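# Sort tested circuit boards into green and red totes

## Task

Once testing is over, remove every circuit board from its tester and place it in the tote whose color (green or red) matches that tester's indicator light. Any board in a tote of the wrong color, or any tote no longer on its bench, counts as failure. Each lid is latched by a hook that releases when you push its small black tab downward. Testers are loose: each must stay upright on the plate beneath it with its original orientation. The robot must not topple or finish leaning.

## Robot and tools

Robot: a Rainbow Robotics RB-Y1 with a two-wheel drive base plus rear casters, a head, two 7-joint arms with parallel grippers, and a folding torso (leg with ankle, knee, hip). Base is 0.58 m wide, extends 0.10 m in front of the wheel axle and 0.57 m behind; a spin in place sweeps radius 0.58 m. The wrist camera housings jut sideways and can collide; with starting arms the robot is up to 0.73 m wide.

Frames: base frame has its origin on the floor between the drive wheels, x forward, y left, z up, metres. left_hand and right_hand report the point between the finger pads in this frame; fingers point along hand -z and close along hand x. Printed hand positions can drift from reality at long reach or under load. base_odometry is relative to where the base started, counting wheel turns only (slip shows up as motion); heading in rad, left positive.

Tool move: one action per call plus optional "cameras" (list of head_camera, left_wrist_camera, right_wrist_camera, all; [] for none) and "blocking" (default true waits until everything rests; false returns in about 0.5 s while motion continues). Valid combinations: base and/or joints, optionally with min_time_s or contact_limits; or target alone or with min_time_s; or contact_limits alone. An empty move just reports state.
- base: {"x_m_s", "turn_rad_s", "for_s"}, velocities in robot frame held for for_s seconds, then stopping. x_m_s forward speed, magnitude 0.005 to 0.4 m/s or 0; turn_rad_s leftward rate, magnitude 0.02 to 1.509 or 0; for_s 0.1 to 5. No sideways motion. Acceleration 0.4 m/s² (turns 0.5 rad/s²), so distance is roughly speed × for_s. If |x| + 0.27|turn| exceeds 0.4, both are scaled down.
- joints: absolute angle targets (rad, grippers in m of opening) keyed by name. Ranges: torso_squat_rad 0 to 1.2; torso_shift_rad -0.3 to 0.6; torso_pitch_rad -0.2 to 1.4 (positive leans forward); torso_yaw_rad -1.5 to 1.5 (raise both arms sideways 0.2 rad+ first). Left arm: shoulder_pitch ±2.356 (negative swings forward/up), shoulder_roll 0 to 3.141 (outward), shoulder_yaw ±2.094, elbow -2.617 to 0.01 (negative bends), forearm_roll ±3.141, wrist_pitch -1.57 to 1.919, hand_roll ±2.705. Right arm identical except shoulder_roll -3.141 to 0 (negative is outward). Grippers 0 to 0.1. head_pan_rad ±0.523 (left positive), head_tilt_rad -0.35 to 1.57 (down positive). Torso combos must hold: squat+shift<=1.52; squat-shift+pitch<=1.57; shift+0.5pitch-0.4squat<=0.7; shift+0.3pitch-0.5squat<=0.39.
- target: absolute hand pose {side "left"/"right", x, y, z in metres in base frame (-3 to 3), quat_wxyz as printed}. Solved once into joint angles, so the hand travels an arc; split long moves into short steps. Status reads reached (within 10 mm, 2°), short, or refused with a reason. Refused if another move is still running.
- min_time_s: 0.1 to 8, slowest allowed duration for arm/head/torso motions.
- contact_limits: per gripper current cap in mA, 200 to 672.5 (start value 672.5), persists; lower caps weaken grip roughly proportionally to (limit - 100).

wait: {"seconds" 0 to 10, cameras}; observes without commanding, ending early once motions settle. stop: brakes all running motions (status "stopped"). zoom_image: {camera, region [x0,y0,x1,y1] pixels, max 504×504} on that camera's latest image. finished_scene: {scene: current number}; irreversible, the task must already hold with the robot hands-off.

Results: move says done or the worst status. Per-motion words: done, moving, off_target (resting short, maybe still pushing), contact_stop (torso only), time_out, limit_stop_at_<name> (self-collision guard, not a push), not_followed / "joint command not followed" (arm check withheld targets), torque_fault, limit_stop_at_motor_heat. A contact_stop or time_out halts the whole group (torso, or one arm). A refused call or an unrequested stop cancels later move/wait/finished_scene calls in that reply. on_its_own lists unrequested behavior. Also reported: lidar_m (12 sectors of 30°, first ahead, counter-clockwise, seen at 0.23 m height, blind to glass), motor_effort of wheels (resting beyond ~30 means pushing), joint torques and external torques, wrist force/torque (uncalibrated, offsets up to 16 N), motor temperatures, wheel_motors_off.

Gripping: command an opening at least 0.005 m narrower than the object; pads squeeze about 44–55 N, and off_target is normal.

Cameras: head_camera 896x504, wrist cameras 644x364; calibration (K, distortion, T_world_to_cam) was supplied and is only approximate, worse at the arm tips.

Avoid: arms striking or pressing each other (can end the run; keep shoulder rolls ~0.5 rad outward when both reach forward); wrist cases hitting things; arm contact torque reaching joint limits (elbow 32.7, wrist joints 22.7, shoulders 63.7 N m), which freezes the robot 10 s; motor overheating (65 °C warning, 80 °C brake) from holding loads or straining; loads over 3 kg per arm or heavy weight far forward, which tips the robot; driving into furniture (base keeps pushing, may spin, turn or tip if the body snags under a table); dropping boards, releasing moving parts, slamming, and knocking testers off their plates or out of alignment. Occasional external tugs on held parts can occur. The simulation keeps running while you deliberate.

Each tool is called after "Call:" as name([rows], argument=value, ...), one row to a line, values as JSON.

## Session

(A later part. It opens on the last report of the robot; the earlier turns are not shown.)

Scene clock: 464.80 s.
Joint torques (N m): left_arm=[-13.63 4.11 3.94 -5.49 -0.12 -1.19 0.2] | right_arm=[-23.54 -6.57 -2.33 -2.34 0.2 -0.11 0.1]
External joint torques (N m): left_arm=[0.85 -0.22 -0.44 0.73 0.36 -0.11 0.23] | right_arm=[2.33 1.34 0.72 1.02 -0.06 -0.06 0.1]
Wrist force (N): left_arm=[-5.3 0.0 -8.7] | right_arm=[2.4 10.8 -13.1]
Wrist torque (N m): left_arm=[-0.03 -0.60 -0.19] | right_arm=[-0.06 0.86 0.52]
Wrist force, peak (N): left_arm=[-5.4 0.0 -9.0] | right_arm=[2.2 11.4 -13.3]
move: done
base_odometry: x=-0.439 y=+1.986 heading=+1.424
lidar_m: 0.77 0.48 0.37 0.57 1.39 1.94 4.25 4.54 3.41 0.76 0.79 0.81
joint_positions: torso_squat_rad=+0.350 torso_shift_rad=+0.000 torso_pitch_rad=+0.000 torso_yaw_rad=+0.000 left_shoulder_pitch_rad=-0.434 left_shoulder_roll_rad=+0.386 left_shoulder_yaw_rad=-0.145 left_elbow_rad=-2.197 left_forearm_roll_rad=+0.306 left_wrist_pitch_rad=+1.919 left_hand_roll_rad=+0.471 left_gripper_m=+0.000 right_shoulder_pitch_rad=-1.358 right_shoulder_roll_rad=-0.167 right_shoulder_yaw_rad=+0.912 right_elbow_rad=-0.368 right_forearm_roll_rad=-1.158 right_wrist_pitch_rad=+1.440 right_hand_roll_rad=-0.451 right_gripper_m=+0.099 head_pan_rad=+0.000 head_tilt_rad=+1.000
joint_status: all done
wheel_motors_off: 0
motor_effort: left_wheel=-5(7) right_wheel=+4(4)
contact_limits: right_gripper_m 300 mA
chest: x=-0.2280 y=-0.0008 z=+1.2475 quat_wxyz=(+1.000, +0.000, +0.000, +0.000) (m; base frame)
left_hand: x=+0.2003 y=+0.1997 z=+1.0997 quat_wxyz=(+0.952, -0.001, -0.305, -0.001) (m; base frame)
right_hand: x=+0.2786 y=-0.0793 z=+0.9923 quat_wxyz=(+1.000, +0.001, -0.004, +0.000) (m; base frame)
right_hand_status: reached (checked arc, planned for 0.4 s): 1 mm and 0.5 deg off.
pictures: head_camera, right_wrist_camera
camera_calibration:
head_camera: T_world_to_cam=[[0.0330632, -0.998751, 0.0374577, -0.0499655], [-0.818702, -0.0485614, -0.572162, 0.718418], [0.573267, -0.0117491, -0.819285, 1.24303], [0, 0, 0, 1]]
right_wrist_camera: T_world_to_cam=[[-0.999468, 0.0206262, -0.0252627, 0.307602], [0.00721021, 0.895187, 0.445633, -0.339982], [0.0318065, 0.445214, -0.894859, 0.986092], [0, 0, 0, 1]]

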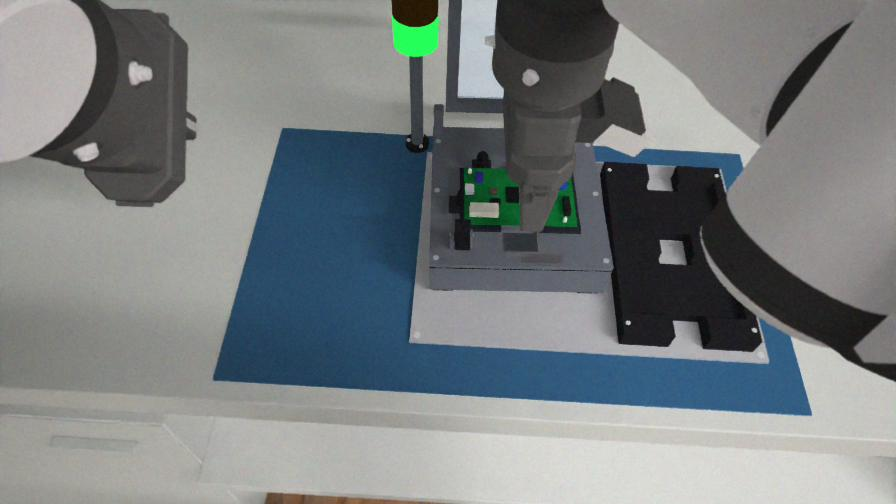

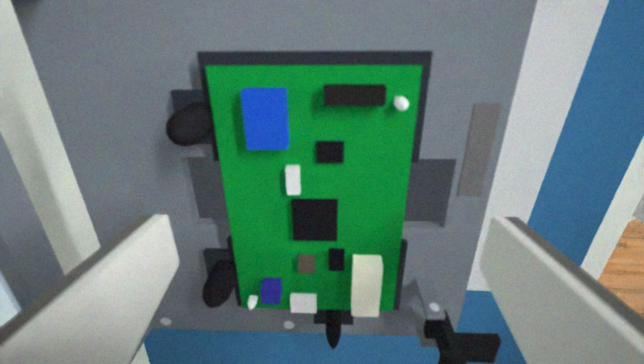

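Call:
move(target={"side":"right","x":0.2825,"y":-0.071,"z":0.982,"quat_wxyz":[1,0,0,0]}, cameras=[])

Call:
move(target={"side":"right","x":0.2825,"y":-0.071,"z":0.972,"quat_wxyz":[1,0,0,0]}, cameras=["right_wrist_camera","head_camera"])

Call:
zoom_image(camera="head_camera", region=[420, 120, 620, 300])

Scene clock: 479.83 s.
Joint torques (N m): left_arm=[-13.75 4.18 3.97 -5.45 -0.1 -1.24 0.37] | right_arm=[-23.94 -6.68 -2.58 -2.37 0.14 -0.17 0.18]
External joint torques (N m): left_arm=[0.74 -0.15 -0.41 0.77 0.38 -0.15 0.4] | right_arm=[1.77 1.15 -0.36 0.94 -0.12 -0.06 0.18]
Wrist force (N): left_arm=[-5.6 0.2 -8.7] | right_arm=[1.9 10.9 -13.1]
Wrist torque (N m): left_arm=[-0.05 -0.63 -0.19] | right_arm=[-0.04 0.82 0.51]
Wrist force, peak (N): left_arm=[-5.7 -0.1 -8.9] | right_arm=[1.6 10.8 -13.8]
move: short
base_odometry: x=-0.439 y=+1.986 heading=+1.424
lidar_m: 0.77 0.50 0.37 0.57 1.38 1.93 4.25 4.53 3.41 0.75 0.79 0.80
joint_positions: torso_squat_rad=+0.350 torso_shift_rad=+0.000 torso_pitch_rad=+0.000 torso_yaw_rad=+0.000 left_shoulder_pitch_rad=-0.434 left_shoulder_roll_rad=+0.386 left_shoulder_yaw_rad=-0.145 left_elbow_rad=-2.197 left_forearm_roll_rad=+0.306 left_wrist_pitch_rad=+1.919 left_hand_roll_rad=+0.471 left_gripper_m=+0.000 right_shoulder_pitch_rad=-1.373 right_shoulder_roll_rad=-0.112 right_shoulder_yaw_rad=+0.910 right_elbow_rad=-0.267 right_forearm_roll_rad=-1.154 right_wrist_pitch_rad=+1.373 right_hand_roll_rad=-0.416 right_gripper_m=+0.099 head_pan_rad=+0.000 head_tilt_rad=+1.000
joint_status: all done
wheel_motors_off: 0
motor_effort: left_wheel=-6(7) right_wheel=+3(5)
contact_limits: right_gripper_m 300 mA
chest: x=-0.2280 y=-0.0008 z=+1.2475 quat_wxyz=(+1.000, +0.000, +0.000, +0.000) (m; base frame)
left_hand: x=+0.2003 y=+0.1997 z=+1.0997 quat_wxyz=(+0.952, -0.001, -0.305, -0.001) (m; base frame)
right_hand: x=+0.2821 y=-0.0712 z=+0.9823 quat_wxyz=(+1.000, +0.005, -0.018, +0.000) (m; base frame)
right_hand_status: short (checked arc, as near as the solve gets, planned for 0.4 s): 1 mm and 2.1 deg off. The place is met; only the turn is off.
pictures: none

Scene clock: 480.37 s.
Joint torques (N m): left_arm=[-13.81 4.1 4.17 -5.55 -0.16 -1.21 0.36] | right_arm=[-23.68 -6.63 -1.61 -2.72 0.09 -0.08 -0.04]
External joint torques (N m): left_arm=[0.67 -0.23 -0.21 0.67 0.33 -0.12 0.39] | right_arm=[1.93 1 0.6 0.6 -0.18 0.05 -0.04]
Wrist force (N): left_arm=[-5.4 0.1 -8.6] | right_arm=[1.6 11.0 -13.0]
Wrist torque (N m): left_arm=[-0.02 -0.61 -0.18] | right_arm=[-0.06 0.80 0.53]
Wrist force, peak (N): left_arm=[-5.6 0.0 -8.7] | right_arm=[1.3 11.0 -14.1]
move: short
base_odometry: x=-0.439 y=+1.986 heading=+1.424
lidar_m: 0.77 0.49 0.37 0.57 1.39 1.95 4.25 4.53 3.41 0.76 0.79 0.81
joint_positions: torso_squat_rad=+0.350 torso_shift_rad=+0.000 torso_pitch_rad=+0.000 torso_yaw_rad=+0.000 left_shoulder_pitch_rad=-0.434 left_shoulder_roll_rad=+0.386 left_shoulder_yaw_rad=-0.145 left_elbow_rad=-2.197 left_forearm_roll_rad=+0.306 left_wrist_pitch_rad=+1.919 left_hand_roll_rad=+0.471 left_gripper_m=+0.000 right_shoulder_pitch_rad=-1.354 right_shoulder_roll_rad=-0.107 right_shoulder_yaw_rad=+0.914 right_elbow_rad=-0.267 right_forearm_roll_rad=-1.148 right_wrist_pitch_rad=+1.344 right_hand_roll_rad=-0.417 right_gripper_m=+0.099 head_pan_rad=+0.000 head_tilt_rad=+1.000
joint_status: all done
wheel_motors_off: 0
motor_effort: left_wheel=-4(6) right_wheel=+3(5)
contact_limits: right_gripper_m 300 mA
chest: x=-0.2280 y=-0.0008 z=+1.2475 quat_wxyz=(+1.000, +0.000, +0.000, +0.000) (m; base frame)
left_hand: x=+0.2003 y=+0.1997 z=+1.0997 quat_wxyz=(+0.952, -0.001, -0.305, -0.001) (m; base frame)
right_hand: x=+0.2820 y=-0.0712 z=+0.9723 quat_wxyz=(+1.000, +0.007, -0.022, +0.000) (m; base frame)
right_hand_status: short (checked arc, as near as the solve gets, planned for 0.2 s): 1 mm and 2.7 deg off. The place is met; only the turn is off.
pictures: head_camera, right_wrist_camera
camera_calibration:
head_camera: T_world_to_cam=[[0.0330413, -0.998752, 0.0374488, -0.0499631], [-0.818699, -0.0485384, -0.572168, 0.718424], [0.573271, -0.0117541, -0.819281, 1.24303], [0, 0, 0, 1]]
right_wrist_camera: T_world_to_cam=[[-0.997889, 0.0209552, -0.0614639, 0.345152], [-0.00939355, 0.889967, 0.455929, -0.344054], [0.0642549, 0.455544, -0.887891, 0.949308], [0, 0, 0, 1]]

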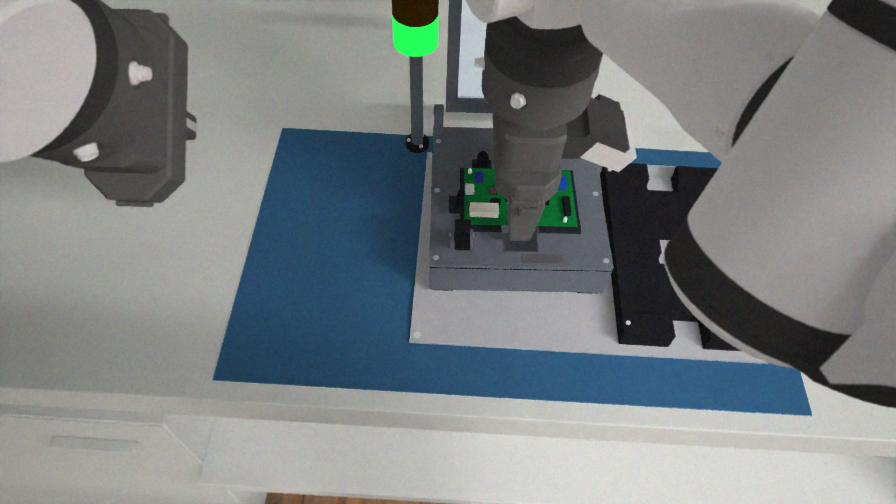

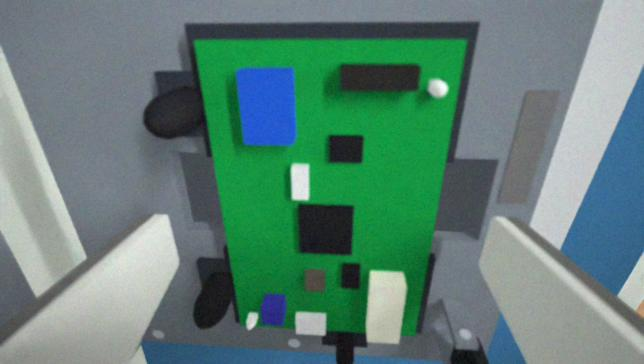

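Scaled by 2.520 from the camera's 896x504 image, which has a finer 1280x720 frame.

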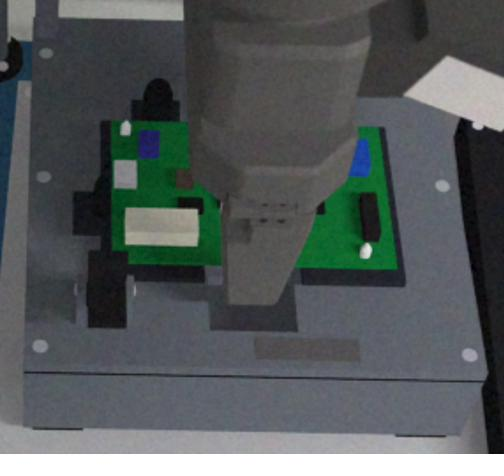

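Call:
move(target={"side":"right","x":0.2825,"y":-0.071,"z":0.963,"quat_wxyz":[1,0.007,-0.03,0]}, cameras=["right_wrist_camera","head_camera"])

Call:
zoom_image(camera="head_camera", region=[420, 120, 620, 300])

Call:
zoom_image(camera="right_wrist_camera", region=[360, 120, 560, 300])

Scene clock: 488.47 s.
Joint torques (N m): left_arm=[-13.56 4.23 3.85 -5.48 -0.16 -1.15 0.24] | right_arm=[-23.44 -6.65 -1.5 -3.1 0.16 -0.22 -0.09]
External joint torques (N m): left_arm=[0.92 -0.1 -0.53 0.75 0.32 -0.06 0.27] | right_arm=[2.08 0.79 0.75 0.21 -0.12 -0.07 -0.1]
Wrist force (N): left_arm=[-5.7 0.0 -8.7] | right_arm=[2.0 10.9 -12.5]
Wrist torque (N m): left_arm=[-0.02 -0.65 -0.19] | right_arm=[-0.06 0.82 0.53]
Wrist force, peak (N): left_arm=[-5.7 -0.2 -8.9] | right_arm=[1.9 11.3 -13.7]
move: done
base_odometry: x=-0.439 y=+1.986 heading=+1.424
lidar_m: 0.77 0.49 0.37 0.57 1.39 1.94 4.25 4.53 3.41 0.75 0.80 0.81
joint_positions: torso_squat_rad=+0.350 torso_shift_rad=+0.000 torso_pitch_rad=+0.000 torso_yaw_rad=+0.000 left_shoulder_pitch_rad=-0.434 left_shoulder_roll_rad=+0.386 left_shoulder_yaw_rad=-0.145 left_elbow_rad=-2.197 left_forearm_roll_rad=+0.306 left_wrist_pitch_rad=+1.919 left_hand_roll_rad=+0.471 left_gripper_m=+0.000 right_shoulder_pitch_rad=-1.335 right_shoulder_roll_rad=-0.103 right_shoulder_yaw_rad=+0.921 right_elbow_rad=-0.274 right_forearm_roll_rad=-1.140 right_wrist_pitch_rad=+1.317 right_hand_roll_rad=-0.423 right_gripper_m=+0.099 head_pan_rad=+0.000 head_tilt_rad=+1.000
joint_status: all done
wheel_motors_off: 0
motor_effort: left_wheel=-3(6) right_wheel=+3(6)
contact_limits: right_gripper_m 300 mA
chest: x=-0.2280 y=-0.0008 z=+1.2475 quat_wxyz=(+1.000, +0.000, +0.000, +0.000) (m; base frame)
left_hand: x=+0.2003 y=+0.1997 z=+1.0997 quat_wxyz=(+0.952, -0.001, -0.305, -0.001) (m; base frame)
right_hand: x=+0.2824 y=-0.0709 z=+0.9634 quat_wxyz=(+1.000, +0.007, -0.029, +0.000) (m; base frame)
right_hand_status: reached (checked arc, planned for 0.2 s): 0 mm and 0.2 deg off.
pictures: head_camera, right_wrist_camera
camera_calibration:
head_camera: T_world_to_cam=[[0.0330417, -0.998752, 0.0374573, -0.0499702], [-0.818692, -0.0485438, -0.572177, 0.718435], [0.573281, -0.0117603, -0.819275, 1.24302], [0, 0, 0, 1]]
right_wrist_camera: T_world_to_cam=[[-0.997061, 0.0207914, -0.0737358, 0.356566], [-0.0151734, 0.889811, 0.456076, -0.338755], [0.0750934, 0.455854, -0.886881, 0.937242], [0, 0, 0, 1]]

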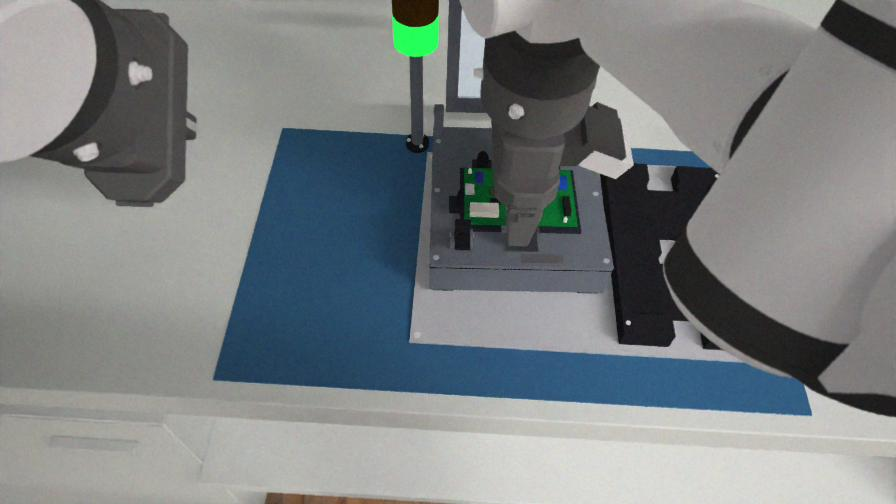

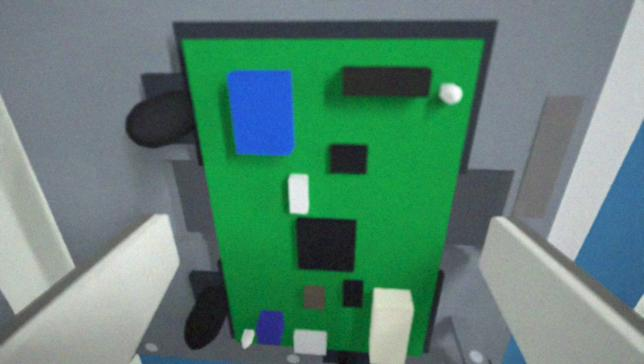

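Scaled by 2.520 from the camera's 896x504 image, which has a finer 1280x720 frame.

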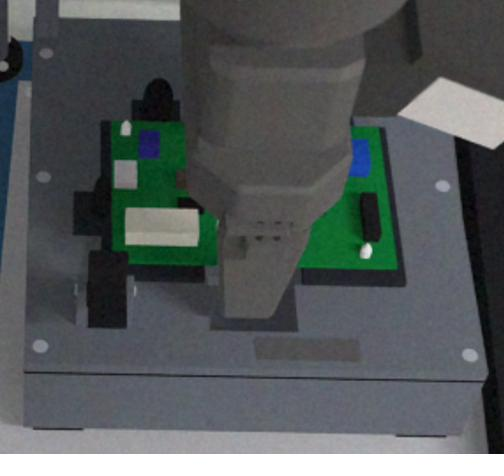

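Scaled by 2.520 from the camera's 644x364 image, which has a finer 1265x715 frame.

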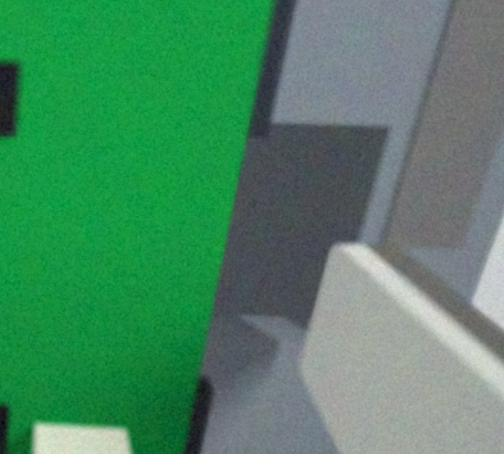

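Call:
move(target={"side":"right","x":0.2825,"y":-0.073,"z":0.957,"quat_wxyz":[1,0.007,-0.03,0]}, cameras=[])

Call:
move(joints={"right_gripper_m":0.076}, cameras=["right_wrist_camera","head_camera"])

Call:
zoom_image(camera="head_camera", region=[420, 120, 620, 300])

Call:
zoom_image(camera="right_wrist_camera", region=[100, 120, 540, 364])

Scene clock: 501.37 s.
Joint torques (N m): left_arm=[-13.67 4.05 4.03 -5.58 -0.2 -1.23 0.33] | right_arm=[-23.28 -6.66 -1.46 -2.75 0.23 -0.28 -0.01]
External joint torques (N m): left_arm=[0.81 -0.28 -0.35 0.64 0.29 -0.14 0.37] | right_arm=[2.18 0.68 0.75 0.55 -0.05 -0.12 -0.02]
Wrist force (N): left_arm=[-5.5 0.3 -8.7] | right_arm=[1.8 10.7 -12.9]
Wrist torque (N m): left_arm=[-0.07 -0.62 -0.20] | right_arm=[-0.02 0.82 0.52]
Wrist force, peak (N): left_arm=[-5.6 -0.1 -8.9] | right_arm=[1.0 9.9 -14.5]
move: done
base_odometry: x=-0.439 y=+1.986 heading=+1.424
lidar_m: 0.78 0.49 0.36 0.58 1.39 1.94 4.25 4.54 3.41 0.75 0.78 0.81
joint_positions: torso_squat_rad=+0.350 torso_shift_rad=+0.000 torso_pitch_rad=+0.000 torso_yaw_rad=+0.000 left_shoulder_pitch_rad=-0.434 left_shoulder_roll_rad=+0.386 left_shoulder_yaw_rad=-0.145 left_elbow_rad=-2.197 left_forearm_roll_rad=+0.306 left_wrist_pitch_rad=+1.919 left_hand_roll_rad=+0.471 left_gripper_m=+0.000 right_shoulder_pitch_rad=-1.323 right_shoulder_roll_rad=-0.102 right_shoulder_yaw_rad=+0.923 right_elbow_rad=-0.270 right_forearm_roll_rad=-1.137 right_wrist_pitch_rad=+1.300 right_hand_roll_rad=-0.418 right_gripper_m=+0.099 head_pan_rad=+0.000 head_tilt_rad=+1.000
joint_status: all done
wheel_motors_off: 0
motor_effort: left_wheel=-5(5) right_wheel=+4(6)
contact_limits: right_gripper_m 300 mA
chest: x=-0.2280 y=-0.0008 z=+1.2475 quat_wxyz=(+1.000, +0.000, +0.000, +0.000) (m; base frame)
left_hand: x=+0.2003 y=+0.1997 z=+1.0997 quat_wxyz=(+0.952, -0.001, -0.305, -0.001) (m; base frame)
right_hand: x=+0.2824 y=-0.0731 z=+0.9573 quat_wxyz=(+1.000, +0.007, -0.031, +0.000) (m; base frame)
right_hand_status: reached (checked arc, planned for 0.1 s): 0 mm and 0.1 deg off.
pictures: none

Scene clock: 502.10 s.
Joint torques (N m): left_arm=[-13.61 4.19 3.98 -5.58 -0.22 -1.18 0.25] | right_arm=[-23.48 -6.26 -1.52 -2.7 0.18 -0.33 -0.02]
External joint torques (N m): left_arm=[0.87 -0.14 -0.4 0.64 0.26 -0.09 0.28] | right_arm=[1.98 1.08 0.69 0.6 -0.1 -0.17 -0.03]
Wrist force (N): left_arm=[-5.4 -0.3 -8.6] | right_arm=[1.6 11.0 -13.0]
Wrist torque (N m): left_arm=[0.00 -0.63 -0.18] | right_arm=[-0.07 0.80 0.53]
Wrist force, peak (N): left_arm=[-5.5 0.0 -8.8] | right_arm=[1.8 11.1 -13.3]
move: done
base_odometry: x=-0.439 y=+1.986 heading=+1.424
lidar_m: 0.78 0.48 0.37 0.58 1.39 1.94 4.24 4.53 3.41 0.75 0.79 0.81
joint_positions: torso_squat_rad=+0.350 torso_shift_rad=+0.000 torso_pitch_rad=+0.000 torso_yaw_rad=+0.000 left_shoulder_pitch_rad=-0.434 left_shoulder_roll_rad=+0.386 left_shoulder_yaw_rad=-0.145 left_elbow_rad=-2.197 left_forearm_roll_rad=+0.306 left_wrist_pitch_rad=+1.919 left_hand_roll_rad=+0.471 left_gripper_m=+0.000 right_shoulder_pitch_rad=-1.323 right_shoulder_roll_rad=-0.102 right_shoulder_yaw_rad=+0.923 right_elbow_rad=-0.270 right_forearm_roll_rad=-1.137 right_wrist_pitch_rad=+1.300 right_hand_roll_rad=-0.418 right_gripper_m=+0.076 head_pan_rad=+0.000 head_tilt_rad=+1.000
joint_status: all done
wheel_motors_off: 0
motor_effort: left_wheel=-3(5) right_wheel=+3(6)
contact_limits: right_gripper_m 300 mA
chest: x=-0.2280 y=-0.0008 z=+1.2475 quat_wxyz=(+1.000, +0.000, +0.000, +0.000) (m; base frame)
left_hand: x=+0.2003 y=+0.1997 z=+1.0997 quat_wxyz=(+0.952, -0.001, -0.305, -0.001) (m; base frame)
right_hand: x=+0.2824 y=-0.0731 z=+0.9573 quat_wxyz=(+1.000, +0.007, -0.031, +0.000) (m; base frame)
pictures: head_camera, right_wrist_camera
camera_calibration:
head_camera: T_world_to_cam=[[0.0330296, -0.998753, 0.0374482, -0.0499658], [-0.818691, -0.0485287, -0.57218, 0.718438], [0.573284, -0.0117596, -0.819273, 1.24302], [0, 0, 0, 1]]
right_wrist_camera: T_world_to_cam=[[-0.996738, 0.0210532, -0.0779131, 0.360067], [-0.0169164, 0.889435, 0.456748, -0.33426], [0.0789147, 0.456576, -0.886178, 0.931121], [0, 0, 0, 1]]

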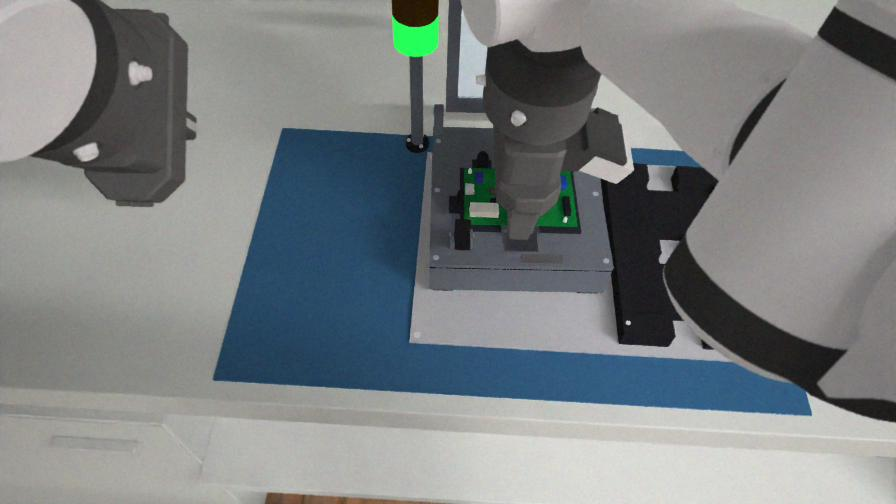

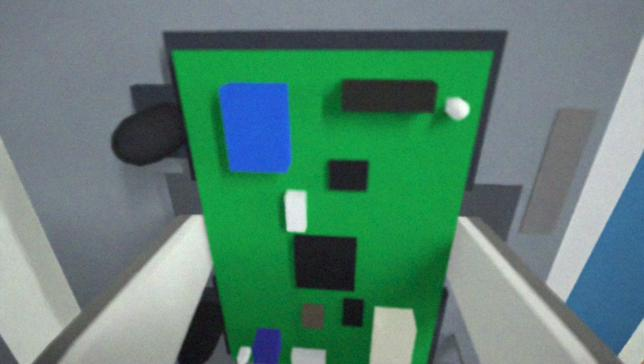

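Scaled by 2.520 from the camera's 896x504 image, which has a finer 1280x720 frame.

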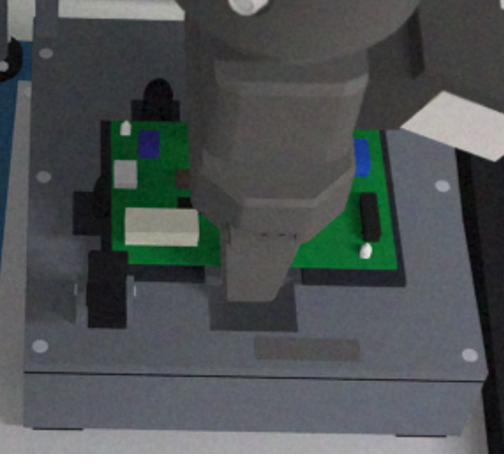

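Scaled by 1.145 from the camera's 644x364 image, which has a finer 1265x715 frame.

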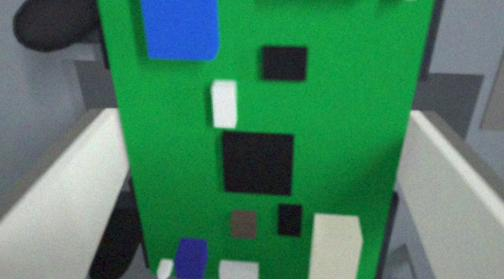

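Call:
move(joints={"right_gripper_m":0.055}, cameras=["right_wrist_camera","head_camera"])

Scene clock: 506.57 s.
Joint torques (N m): left_arm=[-13.48 4.32 4 -5.39 -0.2 -1.17 0.16] | right_arm=[-23.07 -6.51 -1.85 -2.58 -0.12 1.01 -0.03]
External joint torques (N m): left_arm=[1 -0.01 -0.38 0.83 0.28 -0.08 0.19] | right_arm=[2.4 0.84 0.36 0.72 -0.4 1.17 -0.03]
Wrist force (N): left_arm=[-5.5 0.0 -8.7] | right_arm=[6.6 10.7 -13.6]
Wrist torque (N m): left_arm=[-0.03 -0.62 -0.20] | right_arm=[-0.01 0.70 0.54]
Wrist force, peak (N): left_arm=[-5.5 0.1 -8.9] | right_arm=[9.0 10.8 -15.6]
move: off_target
base_odometry: x=-0.439 y=+1.986 heading=+1.424
lidar_m: 0.78 0.49 0.37 0.58 1.39 1.94 4.25 4.53 3.41 0.76 0.79 0.80
joint_positions: torso_squat_rad=+0.350 torso_shift_rad=+0.000 torso_pitch_rad=+0.000 torso_yaw_rad=+0.000 left_shoulder_pitch_rad=-0.434 left_shoulder_roll_rad=+0.386 left_shoulder_yaw_rad=-0.145 left_elbow_rad=-2.197 left_forearm_roll_rad=+0.306 left_wrist_pitch_rad=+1.919 left_hand_roll_rad=+0.471 left_gripper_m=+0.000 right_shoulder_pitch_rad=-1.323 right_shoulder_roll_rad=-0.102 right_shoulder_yaw_rad=+0.923 right_elbow_rad=-0.270 right_forearm_roll_rad=-1.137 right_wrist_pitch_rad=+1.300 right_hand_roll_rad=-0.418 right_gripper_m=+0.071 head_pan_rad=+0.000 head_tilt_rad=+1.000
joint_status: right_gripper_m off_target (ended at +0.071, target +0.055)
wheel_motors_off: 0
motor_effort: left_wheel=-4(5) right_wheel=+2(6)
contact_limits: right_gripper_m 300 mA
chest: x=-0.2280 y=-0.0008 z=+1.2475 quat_wxyz=(+1.000, +0.000, +0.000, +0.000) (m; base frame)
left_hand: x=+0.2003 y=+0.1997 z=+1.0997 quat_wxyz=(+0.952, -0.001, -0.305, -0.001) (m; base frame)
right_hand: x=+0.2825 y=-0.0730 z=+0.9573 quat_wxyz=(+0.999, +0.007, -0.031, +0.000) (m; base frame)
pictures: head_camera, right_wrist_camera
camera_calibration:
head_camera: T_world_to_cam=[[0.0330303, -0.998753, 0.0374477, -0.0499655], [-0.818704, -0.0485287, -0.572161, 0.718429], [0.573264, -0.0117599, -0.819286, 1.24302], [0, 0, 0, 1]]
right_wrist_camera: T_world_to_cam=[[-0.99671, 0.0209987, -0.0782853, 0.36053], [-0.0171387, 0.889416, 0.456777, -0.334269], [0.07922, 0.456616, -0.88613, 0.931009], [0, 0, 0, 1]]

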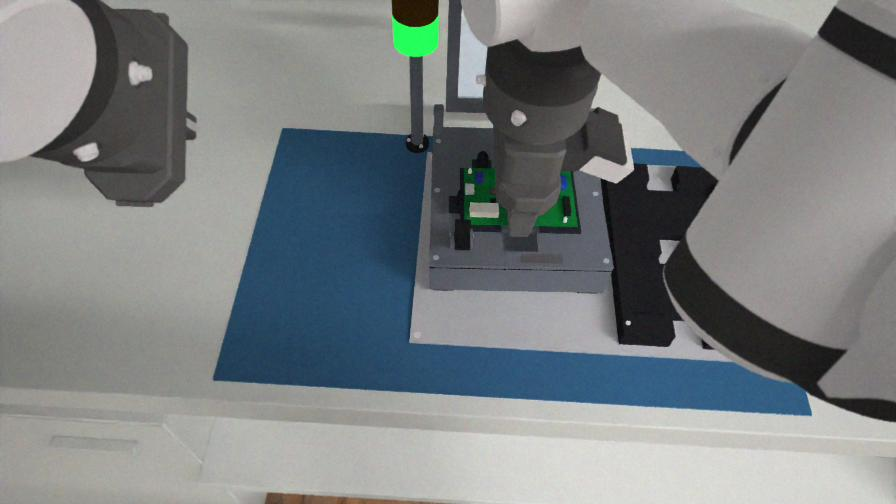

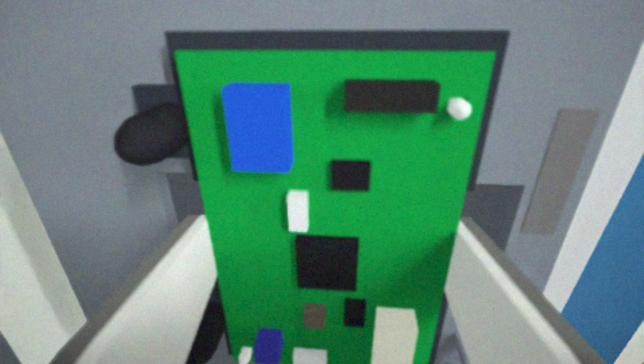

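Call:
move(contact_limits={"right_gripper_m":550}, cameras=[])

Call:
move(joints={"right_gripper_m":0.05}, cameras=[])

Call:
move(target={"side":"right","x":0.282,"y":-0.073,"z":0.985,"quat_wxyz":[1,0.007,-0.03,0]}, min_time_s=1.5, cameras=["right_wrist_camera","head_camera"])

Scene clock: 512.37 s.
Joint torques (N m): left_arm=[-13.62 4.17 4.1 -5.55 -0.16 -1.18 0.22] | right_arm=[-22.8 -6.39 -1.56 -2.81 -0.18 0.89 0.06]
External joint torques (N m): left_arm=[0.86 -0.16 -0.28 0.68 0.32 -0.09 0.25] | right_arm=[2.67 0.95 0.65 0.49 -0.45 1.06 0.06]
Wrist force (N): left_arm=[-5.4 -0.1 -8.5] | right_arm=[7.5 10.7 -14.0]
Wrist torque (N m): left_arm=[-0.01 -0.59 -0.18] | right_arm=[-0.04 0.65 0.53]
Wrist force, peak (N): left_arm=[-5.7 0.0 -8.9] | right_arm=[7.4 10.7 -14.9]
base_odometry: x=-0.439 y=+1.986 heading=+1.424
lidar_m: 0.77 0.49 0.37 0.58 1.39 1.93 4.25 4.53 3.42 0.76 0.79 0.80
joint_positions: torso_squat_rad=+0.350 torso_shift_rad=+0.000 torso_pitch_rad=+0.000 torso_yaw_rad=+0.000 left_shoulder_pitch_rad=-0.434 left_shoulder_roll_rad=+0.386 left_shoulder_yaw_rad=-0.145 left_elbow_rad=-2.197 left_forearm_roll_rad=+0.306 left_wrist_pitch_rad=+1.919 left_hand_roll_rad=+0.471 left_gripper_m=+0.000 right_shoulder_pitch_rad=-1.323 right_shoulder_roll_rad=-0.102 right_shoulder_yaw_rad=+0.923 right_elbow_rad=-0.270 right_forearm_roll_rad=-1.137 right_wrist_pitch_rad=+1.300 right_hand_roll_rad=-0.418 right_gripper_m=+0.070 head_pan_rad=+0.000 head_tilt_rad=+1.000
wheel_motors_off: 0
motor_effort: left_wheel=-5(5) right_wheel=+5(5)
contact_limits: right_gripper_m 550 mA
chest: x=-0.2280 y=-0.0008 z=+1.2475 quat_wxyz=(+1.000, +0.000, +0.000, +0.000) (m; base frame)
left_hand: x=+0.2003 y=+0.1997 z=+1.0997 quat_wxyz=(+0.952, -0.001, -0.305, -0.001) (m; base frame)
right_hand: x=+0.2825 y=-0.0730 z=+0.9573 quat_wxyz=(+0.999, +0.007, -0.031, +0.000) (m; base frame)
pictures: none

Scene clock: 512.87 s.
Joint torques (N m): left_arm=[-13.72 4.02 3.79 -5.5 -0.2 -1.14 0.28] | right_arm=[-22.88 -6.43 -1.31 -2.73 -0.12 0.99 0.02]
External joint torques (N m): left_arm=[0.76 -0.31 -0.59 0.72 0.28 -0.05 0.31] | right_arm=[2.59 0.92 0.9 0.58 -0.4 1.15 0.02]
Wrist force (N): left_arm=[-5.5 0.2 -8.8] | right_arm=[7.7 11.0 -14.0]
Wrist torque (N m): left_arm=[-0.07 -0.62 -0.18] | right_arm=[-0.05 0.70 0.54]
Wrist force, peak (N): left_arm=[-5.5 -0.2 -8.9] | right_arm=[7.8 11.1 -14.3]
move: off_target
base_odometry: x=-0.439 y=+1.986 heading=+1.424
lidar_m: 0.78 0.49 0.37 0.58 1.39 1.94 4.25 4.54 3.42 0.75 0.79 0.80
joint_positions: torso_squat_rad=+0.350 torso_shift_rad=+0.000 torso_pitch_rad=+0.000 torso_yaw_rad=+0.000 left_shoulder_pitch_rad=-0.434 left_shoulder_roll_rad=+0.386 left_shoulder_yaw_rad=-0.145 left_elbow_rad=-2.197 left_forearm_roll_rad=+0.306 left_wrist_pitch_rad=+1.919 left_hand_roll_rad=+0.471 left_gripper_m=+0.000 right_shoulder_pitch_rad=-1.323 right_shoulder_roll_rad=-0.102 right_shoulder_yaw_rad=+0.923 right_elbow_rad=-0.270 right_forearm_roll_rad=-1.137 right_wrist_pitch_rad=+1.300 right_hand_roll_rad=-0.418 right_gripper_m=+0.070 head_pan_rad=+0.000 head_tilt_rad=+1.000
joint_status: right_gripper_m off_target (ended at +0.070, target +0.050)
wheel_motors_off: 0
motor_effort: left_wheel=-3(5) right_wheel=+4(5)
contact_limits: right_gripper_m 550 mA
chest: x=-0.2280 y=-0.0008 z=+1.2475 quat_wxyz=(+1.000, +0.000, +0.000, +0.000) (m; base frame)
left_hand: x=+0.2003 y=+0.1997 z=+1.0997 quat_wxyz=(+0.952, -0.001, -0.305, -0.001) (m; base frame)
right_hand: x=+0.2825 y=-0.0730 z=+0.9573 quat_wxyz=(+0.999, +0.007, -0.031, +0.000) (m; base frame)
pictures: none

Scene clock: 514.70 s.
Joint torques (N m): left_arm=[-13.72 4.22 3.93 -5.52 -0.14 -1.19 0.27] | right_arm=[-22.28 -8.79 -4.04 -3.6 -0.28 0.05 -0.25]
External joint torques (N m): left_arm=[0.76 -0.12 -0.45 0.7 0.35 -0.1 0.3] | right_arm=[3.47 -1.21 -0.11 -0.12 -0.56 0.17 -0.26]
Wrist force (N): left_arm=[-5.6 0.0 -8.7] | right_arm=[1.9 10.7 -13.1]
Wrist torque (N m): left_arm=[-0.03 -0.62 -0.19] | right_arm=[-0.04 0.84 0.53]
Wrist force, peak (N): left_arm=[-5.5 -0.1 -8.9] | right_arm=[4.9 19.6 -19.8]
move: done
base_odometry: x=-0.439 y=+1.986 heading=+1.424
lidar_m: 0.77 0.49 0.37 0.58 1.38 1.93 4.25 4.53 3.41 0.76 0.79 0.80
joint_positions: torso_squat_rad=+0.350 torso_shift_rad=+0.000 torso_pitch_rad=+0.000 torso_yaw_rad=+0.000 left_shoulder_pitch_rad=-0.434 left_shoulder_roll_rad=+0.386 left_shoulder_yaw_rad=-0.145 left_elbow_rad=-2.197 left_forearm_roll_rad=+0.306 left_wrist_pitch_rad=+1.919 left_hand_roll_rad=+0.471 left_gripper_m=+0.000 right_shoulder_pitch_rad=-1.315 right_shoulder_roll_rad=-0.194 right_shoulder_yaw_rad=+0.925 right_elbow_rad=-0.476 right_forearm_roll_rad=-1.136 right_wrist_pitch_rad=+1.409 right_hand_roll_rad=-0.515 right_gripper_m=+0.070 head_pan_rad=+0.000 head_tilt_rad=+1.000
joint_status: all done
wheel_motors_off: 0
motor_effort: left_wheel=-5(6) right_wheel=+4(5)
contact_limits: right_gripper_m 550 mA
chest: x=-0.2280 y=-0.0008 z=+1.2475 quat_wxyz=(+1.000, +0.001, +0.000, +0.000) (m; base frame)
left_hand: x=+0.2004 y=+0.1997 z=+1.0997 quat_wxyz=(+0.952, -0.001, -0.305, -0.001) (m; base frame)
right_hand: x=+0.2820 y=-0.0729 z=+0.9851 quat_wxyz=(+1.000, +0.005, -0.024, +0.000) (m; base frame)
right_hand_status: reached (checked arc, planned for 1.5 s): 0 mm and 0.7 deg off.
pictures: head_camera, right_wrist_camera
camera_calibration:
head_camera: T_world_to_cam=[[0.0329866, -0.998756, 0.0373977, -0.049961], [-0.818728, -0.0484638, -0.572133, 0.718407], [0.573234, -0.0117458, -0.819308, 1.24303], [0, 0, 0, 1]]
right_wrist_camera: T_world_to_cam=[[-0.997706, 0.0198177, -0.0647372, 0.349015], [-0.0117059, 0.891303, 0.453257, -0.345007], [0.0666829, 0.452975, -0.889026, 0.961726], [0, 0, 0, 1]]

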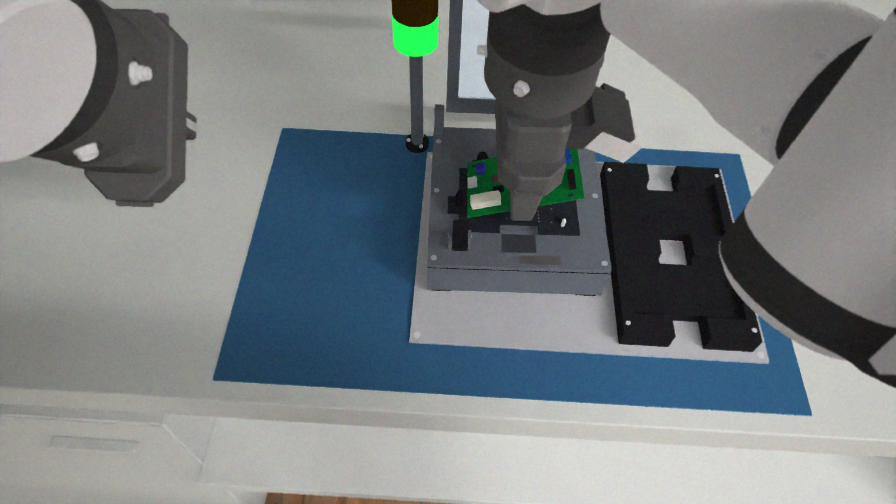

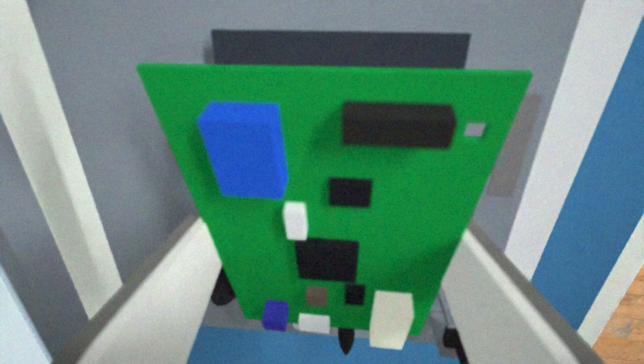

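Call:
move(contact_limits={"right_gripper_m":672.5}, cameras=[])

Call:
move(target={"side":"right","x":0.27,"y":-0.075,"z":1.10,"quat_wxyz":[1,0,-0.02,0]}, min_time_s=2, cameras=[])

Call:
move(target={"side":"right","x":0.19,"y":-0.12,"z":1.10,"quat_wxyz":[0.985,0,-0.174,0]}, min_time_s=1.5)

Scene clock: 522.03 s.
Joint torques (N m): left_arm=[-13.64 4.31 3.84 -5.48 -0.23 -1.18 0.26] | right_arm=[-22.37 -8.69 -4.27 -3.58 -0.27 -0.05 -0.28]
External joint torques (N m): left_arm=[0.84 -0.03 -0.54 0.74 0.25 -0.09 0.29] | right_arm=[3.39 -1.11 -0.34 -0.1 -0.55 0.07 -0.29]
Wrist force (N): left_arm=[-5.6 0.0 -8.9] | right_arm=[1.9 10.6 -13.2]
Wrist torque (N m): left_arm=[-0.03 -0.63 -0.18] | right_arm=[-0.04 0.81 0.53]
Wrist force, peak (N): left_arm=[-5.6 0.0 -9.0] | right_arm=[2.1 10.8 -13.8]
base_odometry: x=-0.439 y=+1.986 heading=+1.424
lidar_m: 0.78 0.48 0.37 0.58 1.39 1.93 4.25 4.53 3.42 0.75 0.78 0.80
joint_positions: torso_squat_rad=+0.350 torso_shift_rad=+0.000 torso_pitch_rad=+0.000 torso_yaw_rad=+0.000 left_shoulder_pitch_rad=-0.434 left_shoulder_roll_rad=+0.386 left_shoulder_yaw_rad=-0.145 left_elbow_rad=-2.197 left_forearm_roll_rad=+0.306 left_wrist_pitch_rad=+1.919 left_hand_roll_rad=+0.471 left_gripper_m=+0.000 right_shoulder_pitch_rad=-1.315 right_shoulder_roll_rad=-0.194 right_shoulder_yaw_rad=+0.925 right_elbow_rad=-0.476 right_forearm_roll_rad=-1.136 right_wrist_pitch_rad=+1.409 right_hand_roll_rad=-0.515 right_gripper_m=+0.070 head_pan_rad=+0.000 head_tilt_rad=+1.000
wheel_motors_off: 0
motor_effort: left_wheel=-5(5) right_wheel=+4(4)
contact_limits: right_gripper_m 672.5 mA
chest: x=-0.2280 y=-0.0008 z=+1.2475 quat_wxyz=(+1.000, +0.001, +0.000, +0.000) (m; base frame)
left_hand: x=+0.2004 y=+0.1997 z=+1.0997 quat_wxyz=(+0.952, -0.001, -0.305, -0.001) (m; base frame)
right_hand: x=+0.2820 y=-0.0729 z=+0.9851 quat_wxyz=(+1.000, +0.005, -0.024, +0.000) (m; base frame)
pictures: none

Scene clock: 524.37 s.
Joint torques (N m): left_arm=[-13.78 4.22 4.07 -5.53 -0.19 -1.18 0.16] | right_arm=[-24.84 -9.78 -7.78 -3.27 -0.25 0.19 -0.24]
External joint torques (N m): left_arm=[0.7 -0.11 -0.32 0.69 0.29 -0.1 0.19] | right_arm=[1.04 -1.18 -1.23 -0.03 -0.54 0.25 -0.24]
Wrist force (N): left_arm=[-5.5 0.0 -8.6] | right_arm=[2.1 10.5 -13.3]
Wrist torque (N m): left_arm=[-0.04 -0.62 -0.19] | right_arm=[0.00 0.84 0.52]
Wrist force, peak (N): left_arm=[-5.5 0.3 -9.1] | right_arm=[2.0 10.8 -13.7]
move: done
base_odometry: x=-0.439 y=+1.986 heading=+1.424
lidar_m: 0.77 0.50 0.37 0.57 1.38 1.94 4.25 4.54 3.41 0.75 0.78 0.81
joint_positions: torso_squat_rad=+0.350 torso_shift_rad=+0.000 torso_pitch_rad=+0.000 torso_yaw_rad=+0.000 left_shoulder_pitch_rad=-0.434 left_shoulder_roll_rad=+0.386 left_shoulder_yaw_rad=-0.145 left_elbow_rad=-2.197 left_forearm_roll_rad=+0.306 left_wrist_pitch_rad=+1.919 left_hand_roll_rad=+0.471 left_gripper_m=+0.000 right_shoulder_pitch_rad=-1.418 right_shoulder_roll_rad=-0.375 right_shoulder_yaw_rad=+0.864 right_elbow_rad=-0.816 right_forearm_roll_rad=-1.207 right_wrist_pitch_rad=+1.712 right_hand_roll_rad=-0.683 right_gripper_m=+0.070 head_pan_rad=+0.000 head_tilt_rad=+1.000
joint_status: all done
wheel_motors_off: 0
motor_effort: left_wheel=-4(5) right_wheel=+3(5)
contact_limits: right_gripper_m 672.5 mA
chest: x=-0.2280 y=-0.0008 z=+1.2475 quat_wxyz=(+1.000, +0.001, +0.000, +0.000) (m; base frame)
left_hand: x=+0.2004 y=+0.1997 z=+1.0997 quat_wxyz=(+0.952, -0.001, -0.305, -0.001) (m; base frame)
right_hand: x=+0.2694 y=-0.0755 z=+1.0999 quat_wxyz=(+1.000, -0.003, -0.013, +0.001) (m; base frame)
right_hand_status: reached (checked arc, planned for 2.0 s): 1 mm and 0.9 deg off.
pictures: none

Scene clock: 526.50 s.
Joint torques (N m): left_arm=[-13.63 4.2 4.06 -5.46 -0.23 -1.21 0.31] | right_arm=[-18.6 -7.22 -9.74 -1.96 0.73 -0.4 0.07]
External joint torques (N m): left_arm=[0.85 -0.13 -0.33 0.76 0.25 -0.12 0.35] | right_arm=[1.44 0.12 0.89 -0.03 -0.15 -0.17 0.05]
Wrist force (N): left_arm=[-5.4 0.0 -8.6] | right_arm=[0.2 10.7 -13.0]
Wrist torque (N m): left_arm=[-0.02 -0.62 -0.18] | right_arm=[-0.04 0.77 0.50]
Wrist force, peak (N): left_arm=[-5.6 0.0 -8.9] | right_arm=[1.6 11.0 -13.8]
move: done
base_odometry: x=-0.439 y=+1.986 heading=+1.424
lidar_m: 0.77 0.49 0.37 0.57 1.39 1.94 4.25 4.54 3.41 0.76 0.78 0.81
joint_positions: torso_squat_rad=+0.350 torso_shift_rad=+0.000 torso_pitch_rad=+0.000 torso_yaw_rad=+0.000 left_shoulder_pitch_rad=-0.434 left_shoulder_roll_rad=+0.386 left_shoulder_yaw_rad=-0.145 left_elbow_rad=-2.197 left_forearm_roll_rad=+0.306 left_wrist_pitch_rad=+1.919 left_hand_roll_rad=+0.471 left_gripper_m=+0.000 right_shoulder_pitch_rad=-1.102 right_shoulder_roll_rad=-0.822 right_shoulder_yaw_rad=+0.898 right_elbow_rad=-1.931 right_forearm_roll_rad=-1.070 right_wrist_pitch_rad=+1.666 right_hand_roll_rad=-1.229 right_gripper_m=+0.070 head_pan_rad=+0.000 head_tilt_rad=+1.000
joint_status: all done
wheel_motors_off: 0
motor_effort: left_wheel=-5(6) right_wheel=+3(6)
contact_limits: right_gripper_m 672.5 mA
chest: x=-0.2280 y=-0.0007 z=+1.2475 quat_wxyz=(+1.000, +0.000, +0.000, +0.000) (m; base frame)
left_hand: x=+0.2003 y=+0.1997 z=+1.0997 quat_wxyz=(+0.952, -0.001, -0.305, -0.001) (m; base frame)
right_hand: x=+0.1899 y=-0.1198 z=+1.1003 quat_wxyz=(+0.985, +0.000, -0.173, +0.000) (m; base frame)
right_hand_status: reached (checked arc, planned for 1.5 s): 0 mm and 0.1 deg off.
pictures: head_camera, left_wrist_camera, right_wrist_camera
camera_calibration:
head_camera: T_world_to_cam=[[0.0330248, -0.998752, 0.0374608, -0.0499755], [-0.818715, -0.0485315, -0.572145, 0.718413], [0.573249, -0.0117748, -0.819296, 1.24303], [0, 0, 0, 1]]
left_wrist_camera: T_world_to_cam=[[0.821297, 0.0136679, 0.570338, -0.795816], [-0.270124, -0.871232, 0.409863, -0.188336], [0.502498, -0.490681, -0.711848, 0.849189], [0, 0, 0, 1]]
right_wrist_camera: T_world_to_cam=[[-0.933712, 0.0196851, -0.357482, 0.575487], [-0.142406, 0.895684, 0.421273, -0.295958], [0.328484, 0.444255, -0.833508, 0.979683], [0, 0, 0, 1]]

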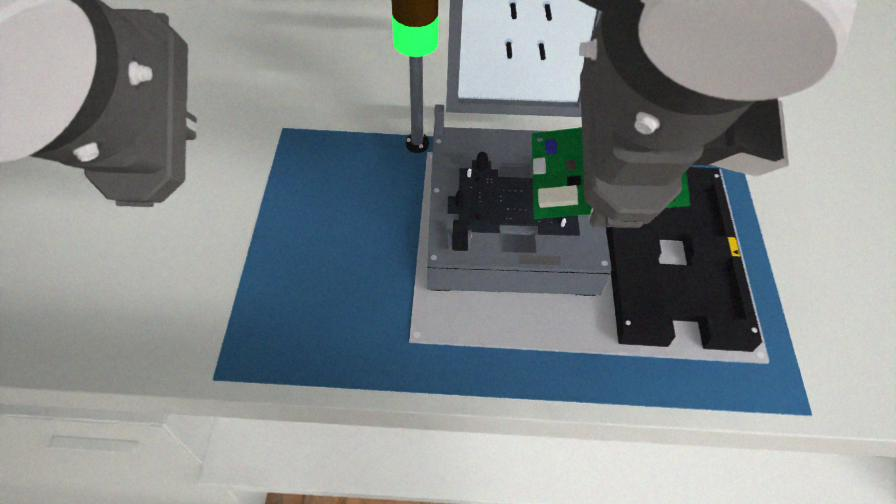

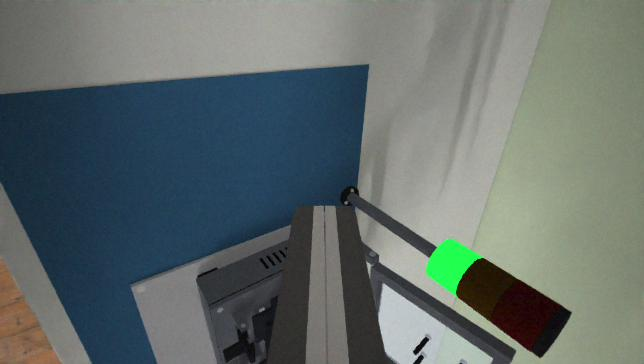

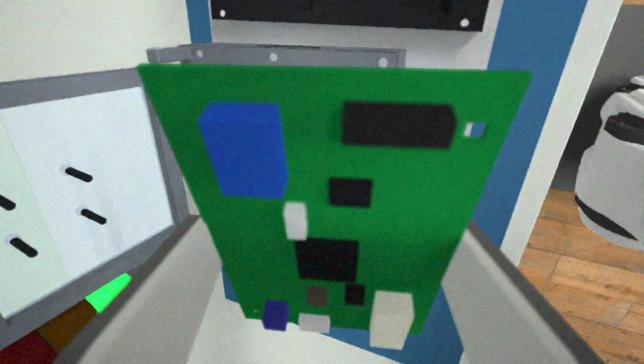

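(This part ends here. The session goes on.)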